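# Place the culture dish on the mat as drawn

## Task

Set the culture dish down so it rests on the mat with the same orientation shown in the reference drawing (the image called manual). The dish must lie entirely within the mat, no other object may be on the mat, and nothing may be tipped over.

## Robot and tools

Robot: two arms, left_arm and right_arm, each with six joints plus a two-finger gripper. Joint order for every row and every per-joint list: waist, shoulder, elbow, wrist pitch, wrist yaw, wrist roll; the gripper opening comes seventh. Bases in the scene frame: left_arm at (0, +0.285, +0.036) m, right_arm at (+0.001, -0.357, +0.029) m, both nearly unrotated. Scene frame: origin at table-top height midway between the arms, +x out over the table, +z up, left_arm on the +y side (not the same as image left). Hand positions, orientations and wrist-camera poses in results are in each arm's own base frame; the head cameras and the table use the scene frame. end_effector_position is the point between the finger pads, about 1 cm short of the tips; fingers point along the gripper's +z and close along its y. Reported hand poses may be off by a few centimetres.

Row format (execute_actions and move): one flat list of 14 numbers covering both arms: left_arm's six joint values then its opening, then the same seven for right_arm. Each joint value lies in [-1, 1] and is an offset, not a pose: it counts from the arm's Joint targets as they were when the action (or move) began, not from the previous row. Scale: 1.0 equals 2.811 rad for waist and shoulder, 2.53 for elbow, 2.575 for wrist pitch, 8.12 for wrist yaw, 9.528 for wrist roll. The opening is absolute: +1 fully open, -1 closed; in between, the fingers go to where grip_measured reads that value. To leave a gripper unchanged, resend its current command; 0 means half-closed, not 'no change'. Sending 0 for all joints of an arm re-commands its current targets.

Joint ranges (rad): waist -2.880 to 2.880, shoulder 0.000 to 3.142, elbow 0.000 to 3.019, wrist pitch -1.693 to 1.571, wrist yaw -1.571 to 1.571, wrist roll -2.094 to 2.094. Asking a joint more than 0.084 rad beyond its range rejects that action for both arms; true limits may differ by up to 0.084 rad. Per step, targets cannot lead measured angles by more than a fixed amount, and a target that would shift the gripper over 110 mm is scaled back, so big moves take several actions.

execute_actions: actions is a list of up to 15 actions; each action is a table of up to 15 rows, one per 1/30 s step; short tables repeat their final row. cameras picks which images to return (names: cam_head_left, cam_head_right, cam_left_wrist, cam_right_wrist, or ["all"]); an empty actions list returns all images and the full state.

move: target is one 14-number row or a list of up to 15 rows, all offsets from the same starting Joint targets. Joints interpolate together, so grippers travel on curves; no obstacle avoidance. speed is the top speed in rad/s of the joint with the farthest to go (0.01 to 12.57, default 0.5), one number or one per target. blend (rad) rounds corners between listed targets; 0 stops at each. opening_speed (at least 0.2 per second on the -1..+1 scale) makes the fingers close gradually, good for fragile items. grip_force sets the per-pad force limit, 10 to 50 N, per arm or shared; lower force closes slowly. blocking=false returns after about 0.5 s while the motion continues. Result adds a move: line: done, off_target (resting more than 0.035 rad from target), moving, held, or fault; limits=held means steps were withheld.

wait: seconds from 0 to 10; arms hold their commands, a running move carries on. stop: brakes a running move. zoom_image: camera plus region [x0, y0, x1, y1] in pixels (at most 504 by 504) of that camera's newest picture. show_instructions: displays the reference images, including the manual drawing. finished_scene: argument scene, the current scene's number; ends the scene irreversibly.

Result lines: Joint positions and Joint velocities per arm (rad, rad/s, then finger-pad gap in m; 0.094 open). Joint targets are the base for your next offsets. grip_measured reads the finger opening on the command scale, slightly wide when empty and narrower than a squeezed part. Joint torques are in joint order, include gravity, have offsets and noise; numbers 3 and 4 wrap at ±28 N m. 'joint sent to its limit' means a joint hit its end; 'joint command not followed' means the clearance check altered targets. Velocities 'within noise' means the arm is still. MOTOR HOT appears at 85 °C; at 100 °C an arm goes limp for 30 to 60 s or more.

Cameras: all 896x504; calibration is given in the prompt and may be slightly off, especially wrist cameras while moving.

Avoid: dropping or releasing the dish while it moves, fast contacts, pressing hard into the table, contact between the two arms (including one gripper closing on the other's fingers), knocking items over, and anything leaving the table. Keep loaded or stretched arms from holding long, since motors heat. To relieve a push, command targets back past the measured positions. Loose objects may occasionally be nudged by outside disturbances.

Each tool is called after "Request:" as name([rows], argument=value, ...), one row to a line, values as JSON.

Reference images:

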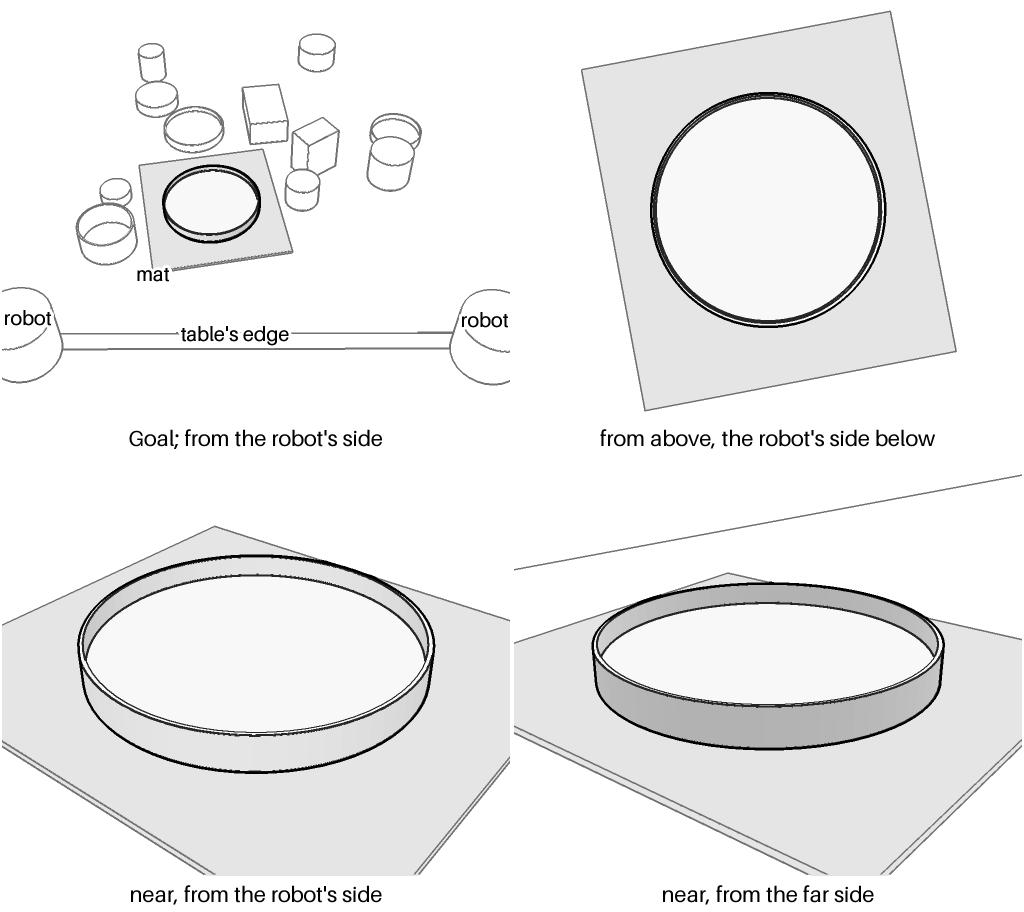

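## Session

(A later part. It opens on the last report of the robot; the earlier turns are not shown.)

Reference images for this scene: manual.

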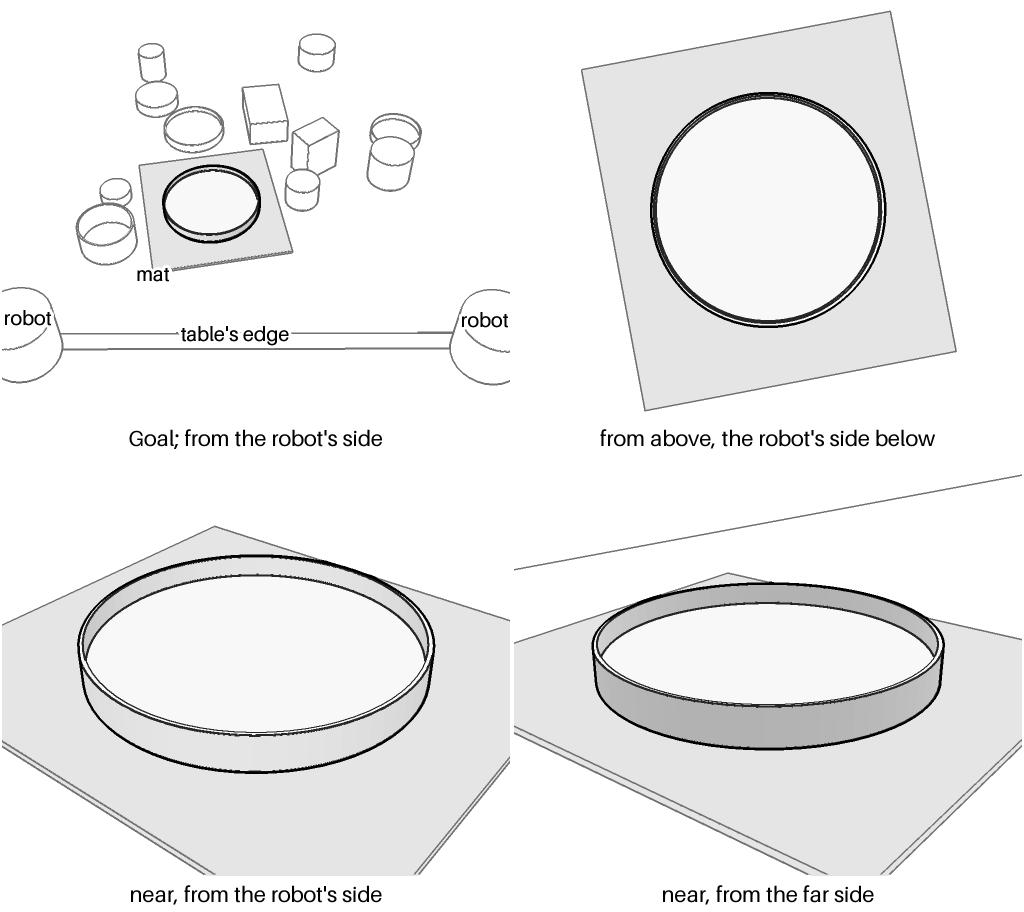

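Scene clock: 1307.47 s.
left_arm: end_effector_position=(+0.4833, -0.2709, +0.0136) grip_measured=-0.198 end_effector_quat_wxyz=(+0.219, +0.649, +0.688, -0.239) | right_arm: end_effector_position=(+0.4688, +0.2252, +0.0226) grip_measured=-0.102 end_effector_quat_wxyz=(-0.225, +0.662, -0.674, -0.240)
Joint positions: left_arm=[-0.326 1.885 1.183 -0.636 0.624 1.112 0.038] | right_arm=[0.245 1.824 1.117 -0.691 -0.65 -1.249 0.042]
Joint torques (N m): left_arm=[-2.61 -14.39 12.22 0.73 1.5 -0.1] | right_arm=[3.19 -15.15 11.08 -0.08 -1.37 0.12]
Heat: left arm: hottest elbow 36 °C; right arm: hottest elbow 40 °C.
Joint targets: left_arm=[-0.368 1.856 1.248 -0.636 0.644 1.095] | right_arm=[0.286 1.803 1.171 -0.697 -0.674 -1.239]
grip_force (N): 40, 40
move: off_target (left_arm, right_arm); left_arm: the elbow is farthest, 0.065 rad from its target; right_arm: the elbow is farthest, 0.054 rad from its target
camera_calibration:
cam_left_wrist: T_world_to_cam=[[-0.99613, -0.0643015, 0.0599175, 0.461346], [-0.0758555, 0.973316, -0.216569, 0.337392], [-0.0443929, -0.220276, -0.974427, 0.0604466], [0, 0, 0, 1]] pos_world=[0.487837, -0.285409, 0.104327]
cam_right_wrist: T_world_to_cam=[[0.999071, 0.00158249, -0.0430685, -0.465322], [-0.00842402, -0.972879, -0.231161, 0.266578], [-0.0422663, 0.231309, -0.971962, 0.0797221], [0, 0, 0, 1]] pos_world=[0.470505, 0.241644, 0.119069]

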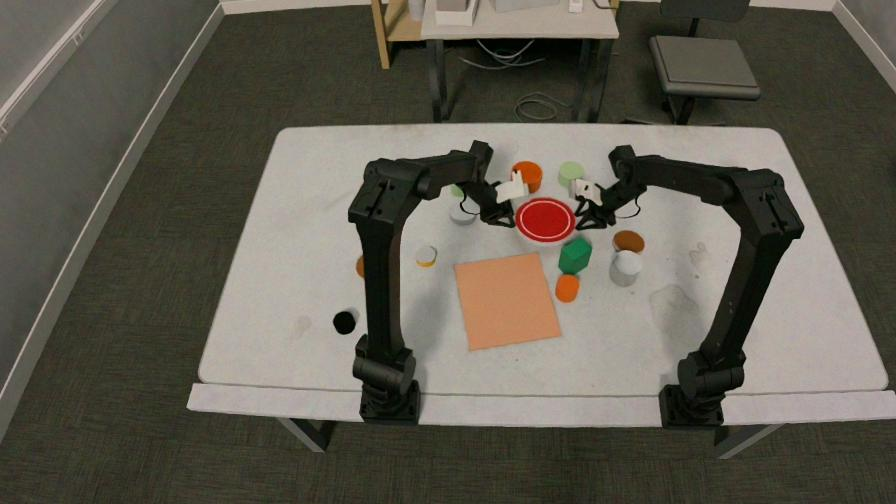

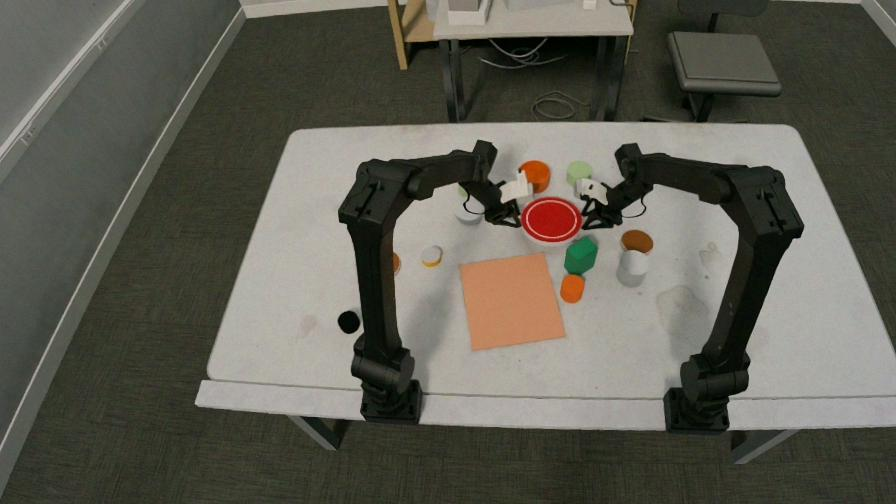

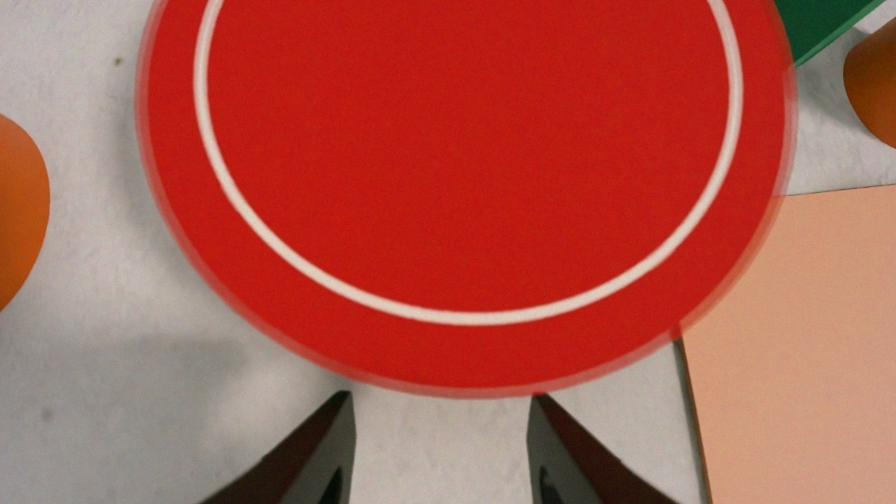

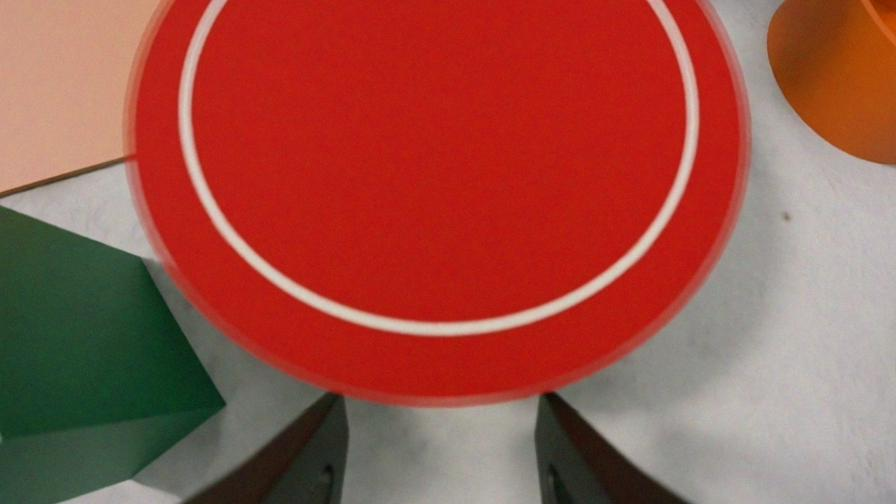

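Request:
move(target=[-0.003,-0.0208,0.0099,-0.0325,0,0,-0.2, 0.003,-0.0208,0.011,-0.0335,0,0,-0.1], speed=0.1, cameras=["cam_left_wrist","cam_right_wrist"])

Scene clock: 1369.30 s.
left_arm: end_effector_position=(+0.4818, -0.2710, +0.0485) grip_measured=-0.198 end_effector_quat_wxyz=(+0.218, +0.649, +0.688, -0.239) | right_arm: end_effector_position=(+0.4669, +0.2250, +0.0556) grip_measured=-0.102 end_effector_quat_wxyz=(-0.223, +0.661, -0.675, -0.241)
Joint positions: left_arm=[-0.327 1.825 1.206 -0.72 0.624 1.112 0.038] | right_arm=[0.245 1.767 1.142 -0.777 -0.651 -1.248 0.042]
Joint torques (N m): left_arm=[-3.08 -14.04 12.81 0.7 1.5 -0.1] | right_arm=[3.78 -15.44 11.81 -0.12 -1.35 0.11]
Motor temperatures (°C): left_arm=[22 34 42 24 25 22 19] | right_arm=[22 31 51 21 27 20 22]
Heat: left arm: hottest elbow 42 °C; right arm: hottest elbow 51 °C.
Joint targets: left_arm=[-0.376 1.798 1.273 -0.719 0.644 1.095] | right_arm=[0.294 1.745 1.199 -0.784 -0.674 -1.238]
grip_force (N): 40, 40
move: off_target (left_arm, right_arm); left_arm: the elbow is farthest, 0.067 rad from its target; right_arm: the elbow is farthest, 0.057 rad from its target
camera_calibration:
cam_left_wrist: T_world_to_cam=[[-0.996141, -0.0631558, 0.0609532, 0.457934], [-0.0749452, 0.97348, -0.21615, 0.344575], [-0.0456856, -0.219883, -0.974456, 0.0950899], [0, 0, 0, 1]] pos_world=[0.486335, -0.285607, 0.139228]
cam_right_wrist: T_world_to_cam=[[0.998855, 0.00148103, -0.0478204, -0.461657], [-0.00960838, -0.972947, -0.230829, 0.274622], [-0.0468686, 0.231024, -0.971818, 0.113976], [0, 0, 0, 1]] pos_world=[0.469109, 0.241545, 0.152078]
Images, in order (width x height): cam_left_wrist 896x504, cam_right_wrist 896x504.

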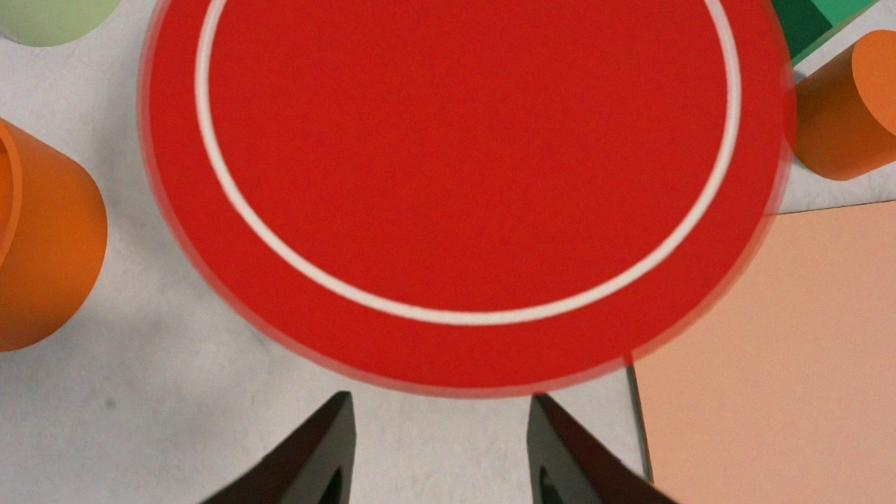

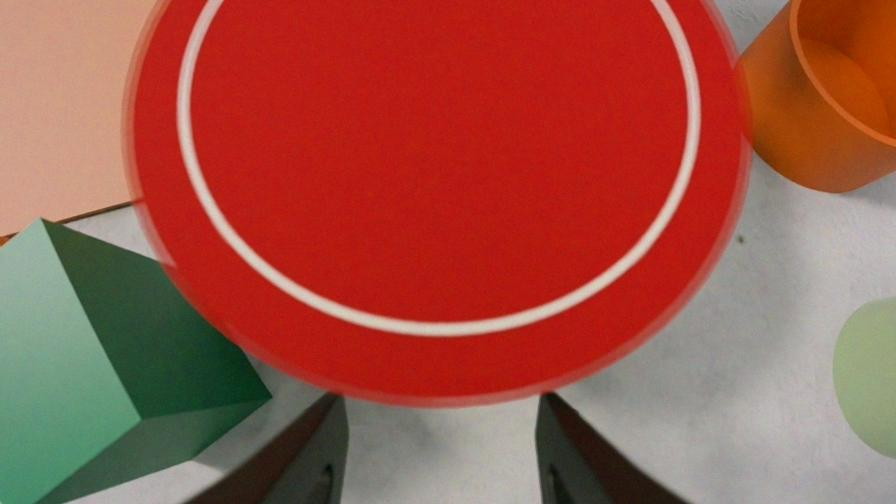

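Request:
move([
  [0.0295,0.0718,0.128,-0.0734,0.0023,0.0114,-0.2, 0.0043,0.0788,0.135,-0.0443,0.0002,0.001,-0.1],
  [0.0511,0.1567,0.2919,-0.1621,0.0036,0.02,-0.2, 0.0077,0.1686,0.3053,-0.1119,0.0003,0.0018,-0.1],
], speed=0.15, blend=0.03, cameras=["all"])

Scene clock: 1385.03 s.
left_arm: end_effector_position=(+0.6764, -0.2438, +0.0975) grip_measured=-0.198 end_effector_quat_wxyz=(+0.244, +0.660, +0.674, -0.225) | right_arm: end_effector_position=(+0.6564, +0.2723, +0.0550) grip_measured=-0.102 end_effector_quat_wxyz=(-0.219, +0.657, -0.681, -0.237)
Joint positions: left_arm=[-0.198 2.198 1.956 -1.133 0.653 1.286 0.038] | right_arm=[0.247 2.223 1.891 -1.068 -0.638 -1.23 0.042]
Joint torques (N m): left_arm=[-2.08 -14.74 13.19 0.55 1.59 0.04] | right_arm=[5.36 -21.13 14.61 -0.02 -1.72 0.08]
Heat: left arm: hottest elbow 44 °C; right arm: hottest elbow 53 °C.
Joint targets: left_arm=[-0.233 2.238 2.012 -1.137 0.673 1.286] | right_arm=[0.316 2.218 1.971 -1.072 -0.672 -1.221]
grip_force (N): 40, 40
move: off_target (left_arm, right_arm); left_arm: the elbow is farthest, 0.056 rad from its target; right_arm: the elbow is farthest, 0.080 rad from its target
camera_calibration:
cam_left_wrist: T_world_to_cam=[[-0.998805, -0.0486977, -0.00402548, 0.662188], [-0.0463736, 0.970647, -0.235997, 0.325124], [0.0153998, -0.235528, -0.971746, 0.112353], [0, 0, 0, 1]] pos_world=[0.674744, -0.256871, 0.188572]
cam_right_wrist: T_world_to_cam=[[0.9985, -0.0130145, -0.0531854, -0.646607], [-0.0244009, -0.975321, -0.219441, 0.332016], [-0.0490169, 0.220409, -0.974175, 0.11581], [0, 0, 0, 1]] pos_world=[0.659415, 0.289882, 0.151287]

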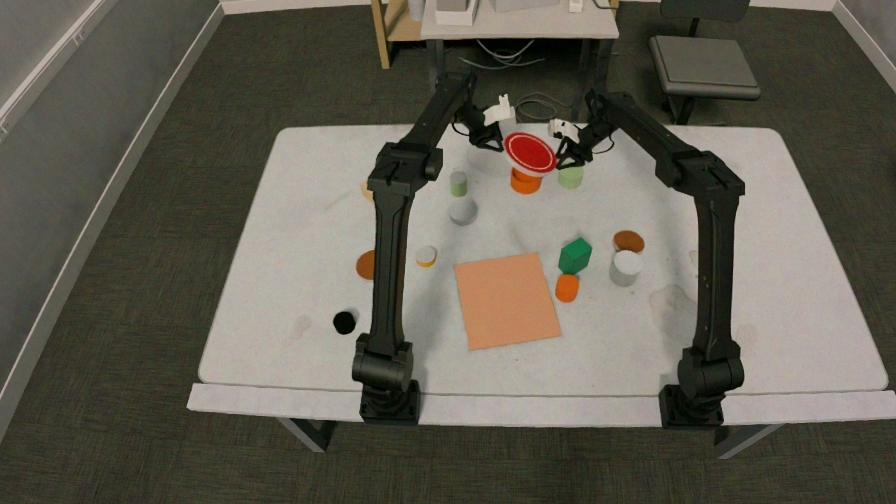

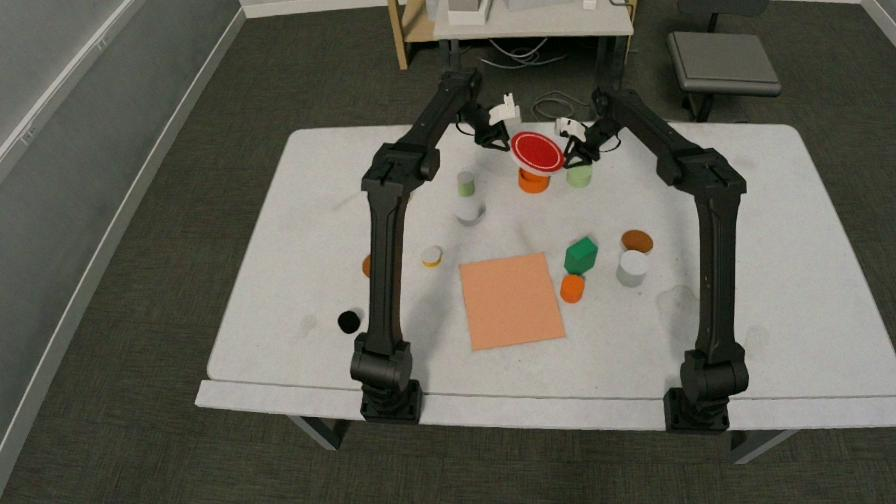

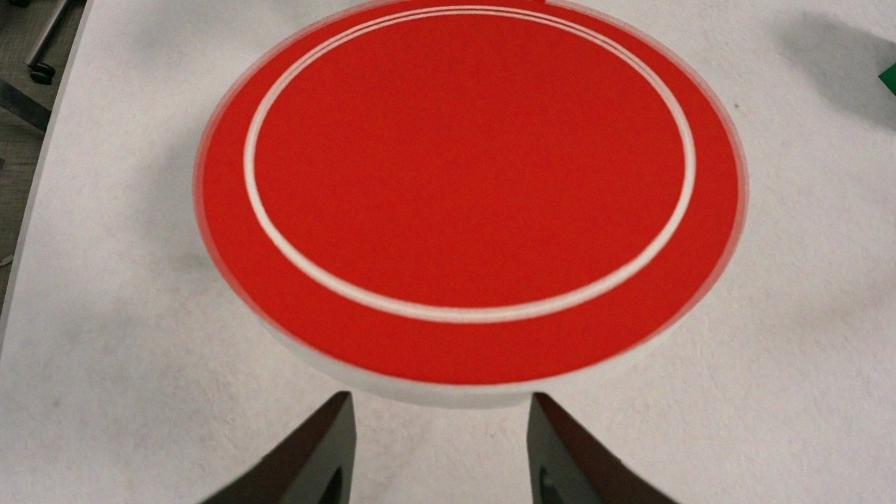

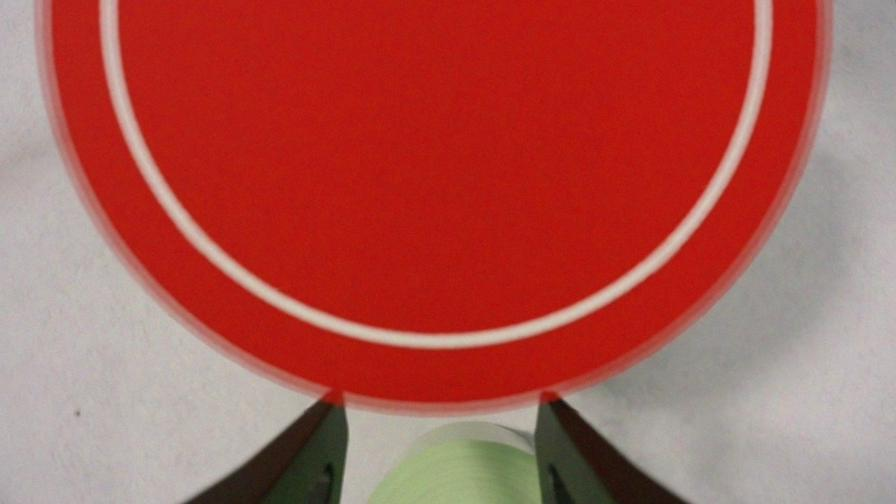

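Request:
move(target=[-0.001,0.022,0,0.024,0,0,-0.2, 0.001,0,0,0,0,0,-0.1], speed=0.08, cameras=["cam_head_left","cam_head_right","cam_left_wrist","cam_right_wrist"])

Scene clock: 1408.60 s.
left_arm: end_effector_position=(+0.6810, -0.2345, +0.0368) grip_measured=-0.198 end_effector_quat_wxyz=(+0.222, +0.654, +0.685, -0.233) | right_arm: end_effector_position=(+0.6618, +0.2740, +0.0619) grip_measured=-0.102 end_effector_quat_wxyz=(-0.226, +0.656, -0.681, -0.235)
Joint positions: left_arm=[-0.186 2.286 1.956 -1.101 0.643 1.293 0.038] | right_arm=[0.247 2.223 1.908 -1.068 -0.641 -1.224 0.042]
Joint torques (N m): left_arm=[-3.08 -16.97 12.75 1.63 1.96 -0.01] | right_arm=[5.66 -21.19 13.45 0.01 -1.62 0.06]
Motor temperatures (°C): left_arm=[22 34 46 24 26 22 19] | right_arm=[22 36 59 21 31 20 22]
Heat: left arm: hottest elbow 46 °C; right arm: hottest elbow 59 °C.
Joint targets: left_arm=[-0.235 2.300 2.012 -1.075 0.673 1.286] | right_arm=[0.319 2.218 1.972 -1.072 -0.672 -1.221]
grip_force (N): 40, 40
move: off_target (left_arm, right_arm); left_arm: the elbow is farthest, 0.056 rad from its target; right_arm: the waist is farthest, 0.071 rad from its target
camera_calibration:
cam_left_wrist: T_world_to_cam=[[-0.997402, -0.0573632, 0.0435839, 0.662278], [-0.0654112, 0.9746, -0.214187, 0.315106], [-0.0301904, -0.216482, -0.97582, 0.0911008], [0, 0, 0, 1]] pos_world=[0.683919, -0.24939, 0.127525]
cam_right_wrist: T_world_to_cam=[[0.999014, -0.0167807, -0.0410935, -0.651566], [-0.0256478, -0.973824, -0.22585, 0.336132], [-0.036228, 0.226681, -0.973295, 0.112118], [0, 0, 0, 1]] pos_world=[0.663606, 0.290985, 0.158264]

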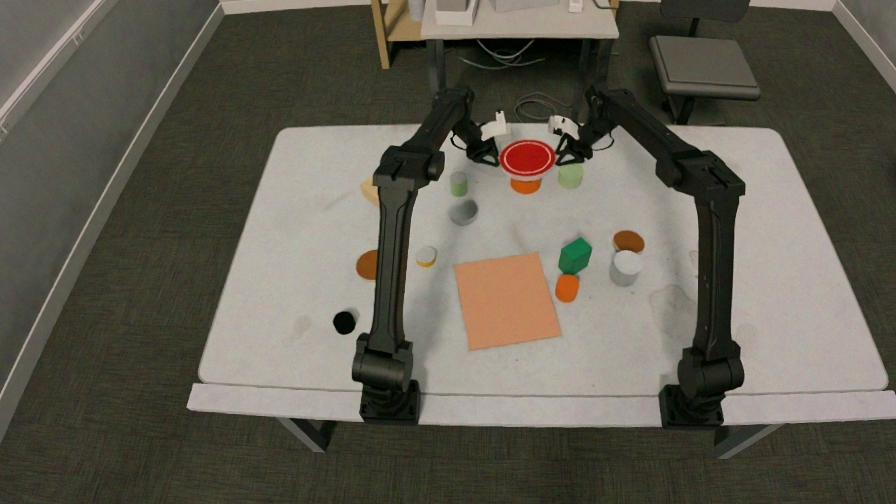

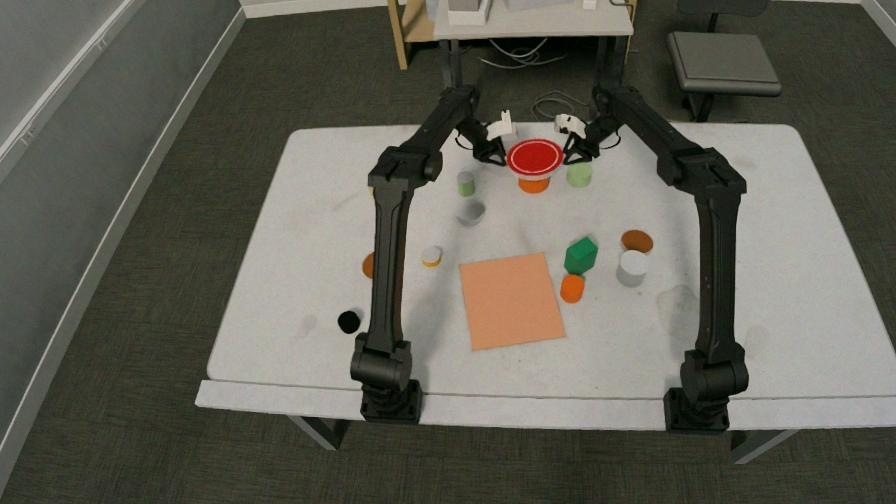

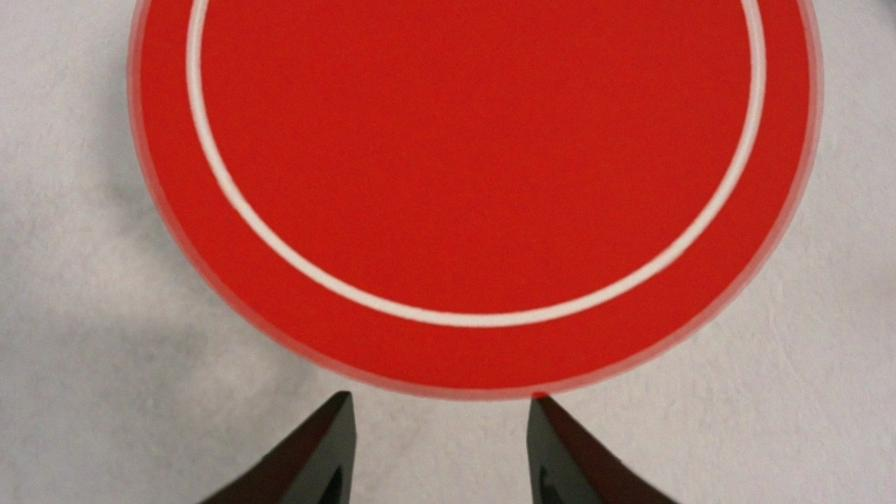

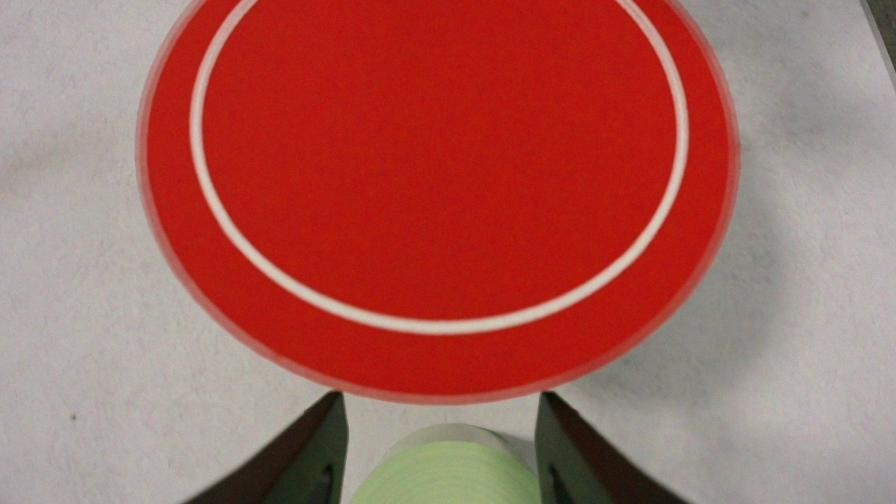

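Request:
move(target=[0,0.0065,0,0.0065,0,0,-0.2, 0,0.0165,0,0.0165,0,0,-0.1], speed=0.06, cameras=["cam_head_left","cam_left_wrist","cam_right_wrist"])

Scene clock: 1420.57 s.
left_arm: end_effector_position=(+0.6833, -0.2338, +0.0255) grip_measured=-0.198 end_effector_quat_wxyz=(+0.222, +0.654, +0.685, -0.232) | right_arm: end_effector_position=(+0.6644, +0.2748, +0.0455) grip_measured=-0.102 end_effector_quat_wxyz=(-0.224, +0.656, -0.681, -0.237)
Joint positions: left_arm=[-0.184 2.303 1.956 -1.083 0.641 1.294 0.038] | right_arm=[0.247 2.25 1.911 -1.05 -0.642 -1.224 0.042]
Joint torques (N m): left_arm=[-3.19 -17.08 12.74 1.58 2.06 -0.01] | right_arm=[5.6 -20.07 13.14 0.88 -1.58 0.06]
Motor temperatures (°C): left_arm=[22 35 46 24 27 22 19] | right_arm=[22 36 60 21 31 20 22]
Heat: left arm: hottest elbow 46 °C; right arm: hottest elbow 60 °C.
Joint targets: left_arm=[-0.236 2.319 2.012 -1.058 0.673 1.285] | right_arm=[0.319 2.265 1.971 -1.029 -0.672 -1.221]
grip_force (N): 40, 40
move: off_target (left_arm, right_arm); left_arm: the elbow is farthest, 0.056 rad from its target; right_arm: the waist is farthest, 0.072 rad from its target
camera_calibration:
cam_left_wrist: T_world_to_cam=[[-0.997405, -0.0583754, 0.0421303, 0.664922], [-0.0660249, 0.975009, -0.21213, 0.312597], [-0.0286943, -0.214361, -0.976333, 0.0797173], [0, 0, 0, 1]] pos_world=[0.686123, -0.248881, 0.116128]
cam_right_wrist: T_world_to_cam=[[0.99876, -0.0166588, -0.0469066, -0.654468], [-0.0268296, -0.973899, -0.225391, 0.334037], [-0.0419275, 0.22637, -0.973139, 0.0999709], [0, 0, 0, 1]] pos_world=[0.666811, 0.291785, 0.141875]
Images, in order (width x height): cam_head_left 896x504, cam_left_wrist 896x504, cam_right_wrist 896x504.

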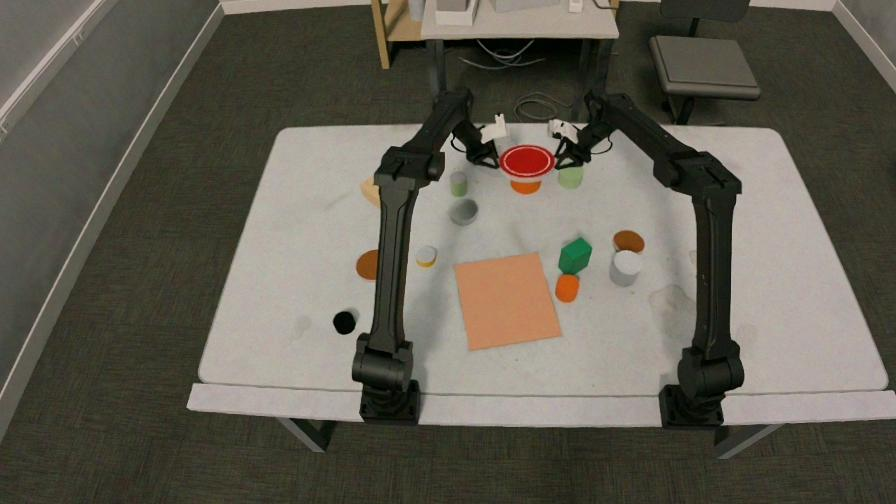

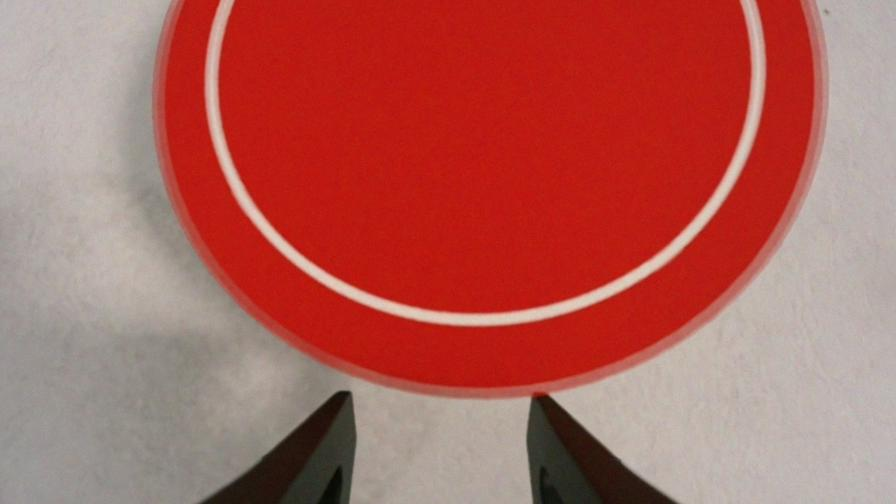

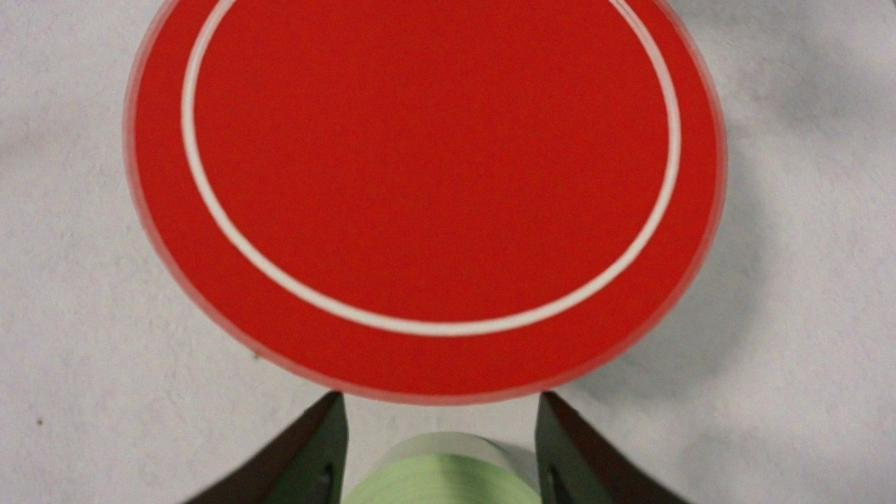

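Request:
move(target=[0,0.003,0,0.003,0,0,-0.2, 0,0.012,0,0.012,0,0,-0.1], speed=0.05, cameras=["cam_head_left","cam_head_right"])

Request:
zoom_image(camera="cam_head_left", region=[465, 110, 605, 210])

Scene clock: 1431.60 s.
left_arm: end_effector_position=(+0.6850, -0.2337, +0.0262) grip_measured=-0.198 end_effector_quat_wxyz=(+0.227, +0.654, +0.684, -0.232) | right_arm: end_effector_position=(+0.6663, +0.2754, +0.0177) grip_measured=-0.102 end_effector_quat_wxyz=(-0.219, +0.654, -0.683, -0.240)
Joint positions: left_arm=[-0.183 2.303 1.956 -1.076 0.646 1.294 0.038] | right_arm=[0.247 2.292 1.911 -1.02 -0.642 -1.224 0.042]
Joint torques (N m): left_arm=[-3.25 -15.85 12.71 1.58 1.82 -0.02] | right_arm=[5.71 -20.84 12.98 0.91 -1.59 0.06]
Motor temperatures (°C): left_arm=[22 33 47 24 28 22 19] | right_arm=[22 37 59 21 32 20 22]
Heat: left arm: hottest elbow 47 °C; right arm: hottest elbow 59 °C.
Joint targets: left_arm=[-0.235 2.327 2.012 -1.050 0.673 1.285] | right_arm=[0.319 2.298 1.971 -0.999 -0.672 -1.221]
grip_force (N): 40, 40
move: off_target (left_arm, right_arm); left_arm: the elbow is farthest, 0.056 rad from its target; right_arm: the waist is farthest, 0.072 rad from its target
Images, in order (width x height): cam_head_left 896x504, cam_head_right 896x504.

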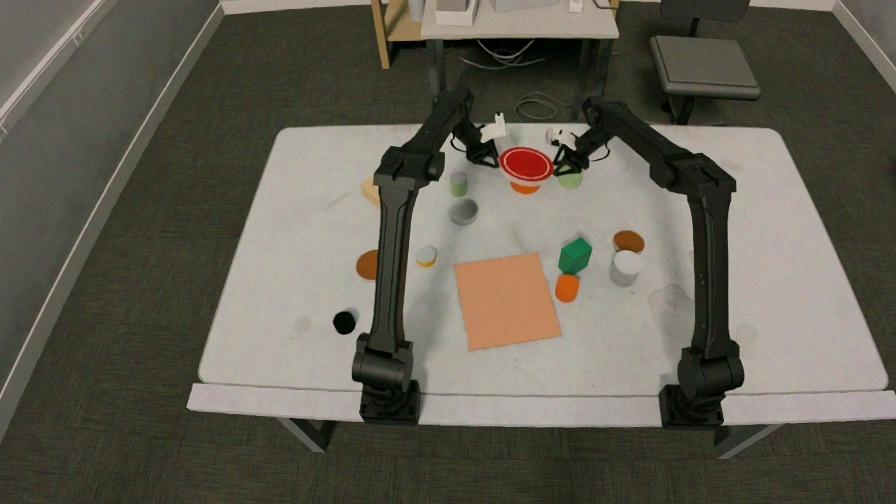

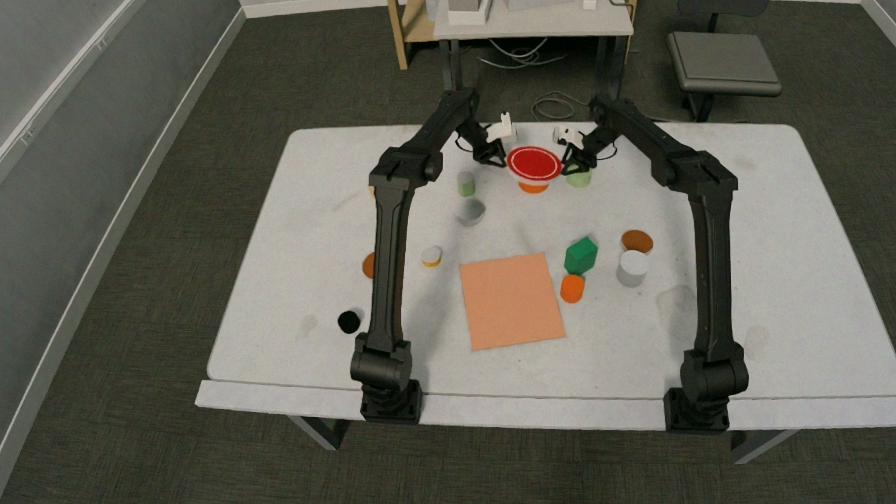

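Scaled by 3.600 from the camera's 896x504 image, which has a finer 1280x720 frame.

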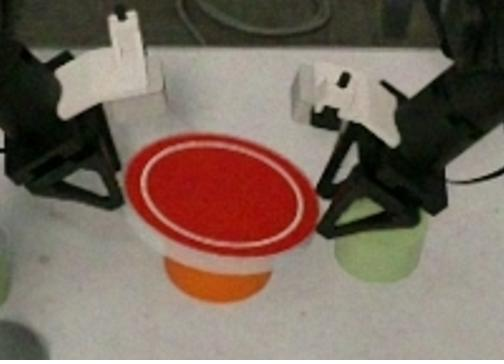

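Request:
move(target=[0,0.006,0,0.006,0,0,-0.2, 0,-0.002,0,-0.002,0,0,-0.1], speed=0.05, cameras=["cam_head_left","cam_right_wrist","cam_left_wrist"])

Request:
zoom_image(camera="cam_head_left", region=[465, 110, 605, 210])

Scene clock: 1444.90 s.
left_arm: end_effector_position=(+0.6868, -0.2341, +0.0244) grip_measured=-0.198 end_effector_quat_wxyz=(+0.229, +0.654, +0.683, -0.230) | right_arm: end_effector_position=(+0.6668, +0.2754, +0.0180) grip_measured=-0.102 end_effector_quat_wxyz=(-0.219, +0.655, -0.683, -0.239)
Joint positions: left_arm=[-0.183 2.306 1.956 -1.066 0.646 1.294 0.038] | right_arm=[0.247 2.292 1.912 -1.02 -0.642 -1.224 0.042]
Joint torques (N m): left_arm=[-3.25 -15.56 12.79 1.84 1.82 -0.02] | right_arm=[5.6 -21.3 12.92 0.7 -1.59 0.06]
Motor temperatures (°C): left_arm=[22 33 47 24 28 22 19] | right_arm=[22 39 59 21 32 20 22]
Heat: left arm: hottest elbow 47 °C; right arm: hottest elbow 59 °C.
Joint targets: left_arm=[-0.235 2.344 2.012 -1.035 0.673 1.285] | right_arm=[0.319 2.293 1.971 -1.003 -0.672 -1.221]
grip_force (N): 40, 40
move: off_target (left_arm, right_arm); left_arm: the elbow is farthest, 0.056 rad from its target; right_arm: the waist is farthest, 0.072 rad from its target
camera_calibration:
cam_left_wrist: T_world_to_cam=[[-0.997837, -0.0588207, 0.0293379, 0.668898], [-0.0638599, 0.973253, -0.220683, 0.311155], [-0.0155725, -0.222079, -0.974904, 0.0678689], [0, 0, 0, 1]] pos_world=[0.688379, -0.248415, 0.115208]
cam_right_wrist: T_world_to_cam=[[0.998203, -0.0167704, -0.0575236, -0.657532], [-0.0291888, -0.974518, -0.222401, 0.330211], [-0.0523281, 0.22368, -0.973257, 0.0808425], [0, 0, 0, 1]] pos_world=[0.670219, 0.292687, 0.114296]
Images, in order (width x height): cam_head_left 896x504, cam_left_wrist 896x504, cam_right_wrist 896x504.

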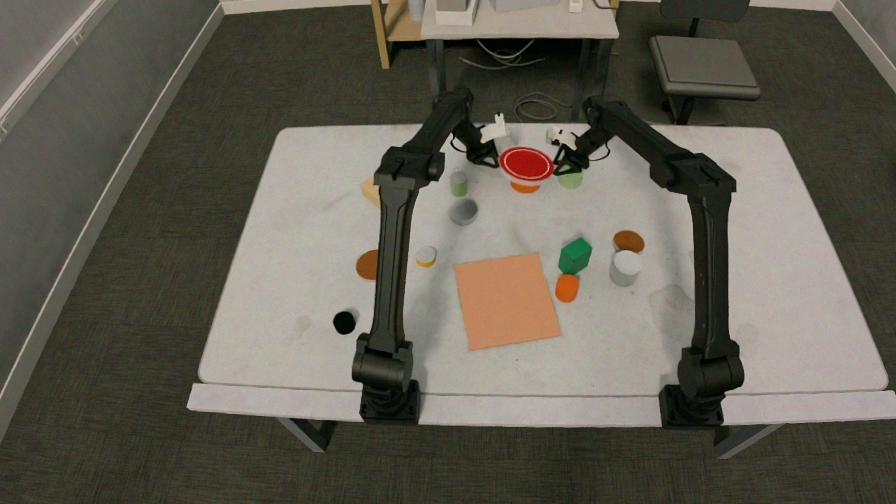

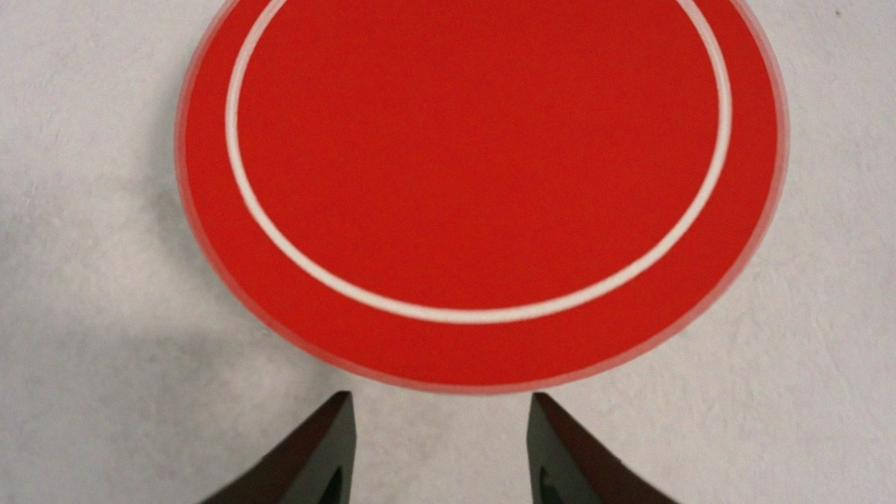

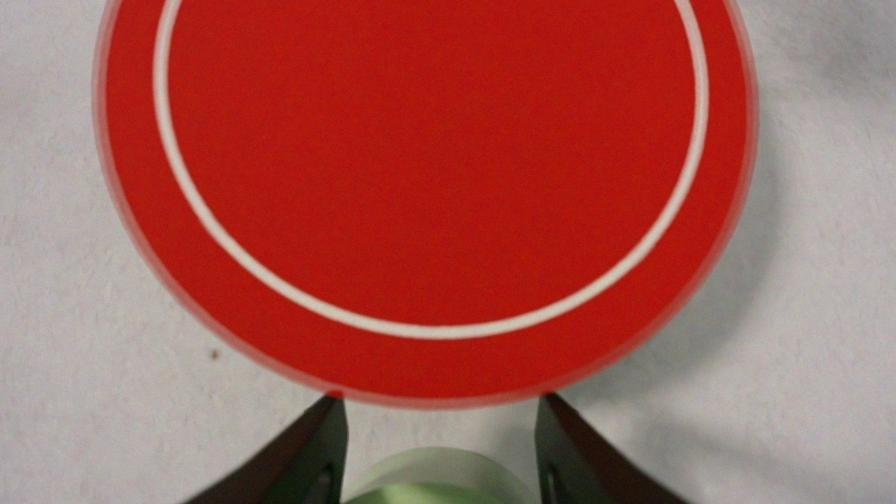

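Scaled by 3.600 from the camera's 896x504 image, which has a finer 1280x720 frame.

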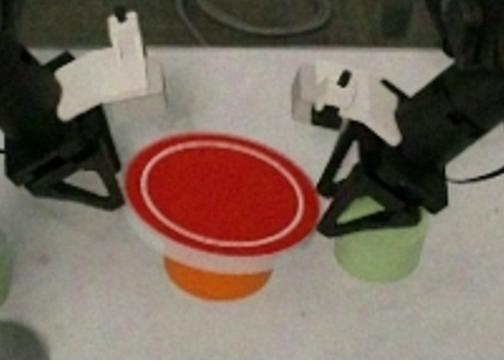

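Request:
move(target=[0,0,0,0,0,0,-0.2, 0,-0.0107,0.002,-0.0075,0,0,-0.1], speed=0.05, cameras=["cam_head_left"])

Request:
zoom_image(camera="cam_head_left", region=[465, 110, 605, 210])

Scene clock: 1459.37 s.
left_arm: end_effector_position=(+0.6866, -0.2340, +0.0236) grip_measured=-0.198 end_effector_quat_wxyz=(+0.229, +0.654, +0.683, -0.231) | right_arm: end_effector_position=(+0.6670, +0.2753, +0.0187) grip_measured=-0.102 end_effector_quat_wxyz=(-0.219, +0.655, -0.683, -0.239)
Joint positions: left_arm=[-0.183 2.307 1.956 -1.066 0.646 1.294 0.038] | right_arm=[0.247 2.291 1.912 -1.02 -0.641 -1.224 0.042]
Joint torques (N m): left_arm=[-2.96 -15.27 12.77 1.84 1.82 -0.02] | right_arm=[5.6 -23.41 13.3 0.02 -1.62 0.06]
Motor temperatures (°C): left_arm=[22 35 48 24 29 21 19] | right_arm=[22 40 57 21 33 20 22]
Heat: left arm: hottest elbow 48 °C; right arm: hottest elbow 57 °C.
Joint targets: left_arm=[-0.235 2.344 2.012 -1.035 0.673 1.285] | right_arm=[0.319 2.263 1.976 -1.023 -0.672 -1.221]
grip_force (N): 40, 40
move: off_target (left_arm, right_arm); left_arm: the elbow is farthest, 0.056 rad from its target; right_arm: the waist is farthest, 0.072 rad from its target
Images, in order (width x height): cam_head_left 896x504.

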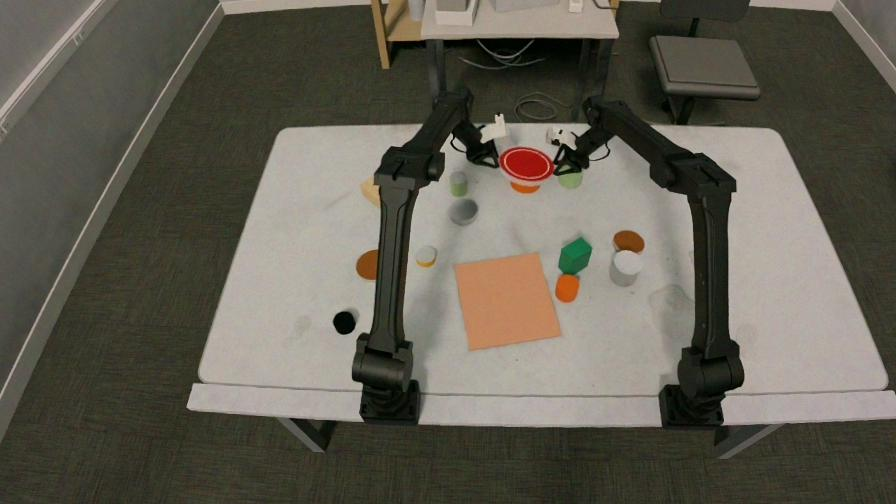

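Scaled by 3.600 from the camera's 896x504 image, which has a finer 1280x720 frame.

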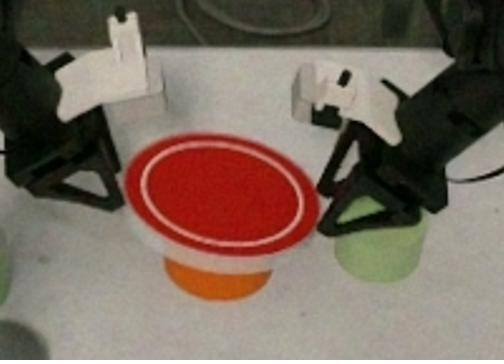

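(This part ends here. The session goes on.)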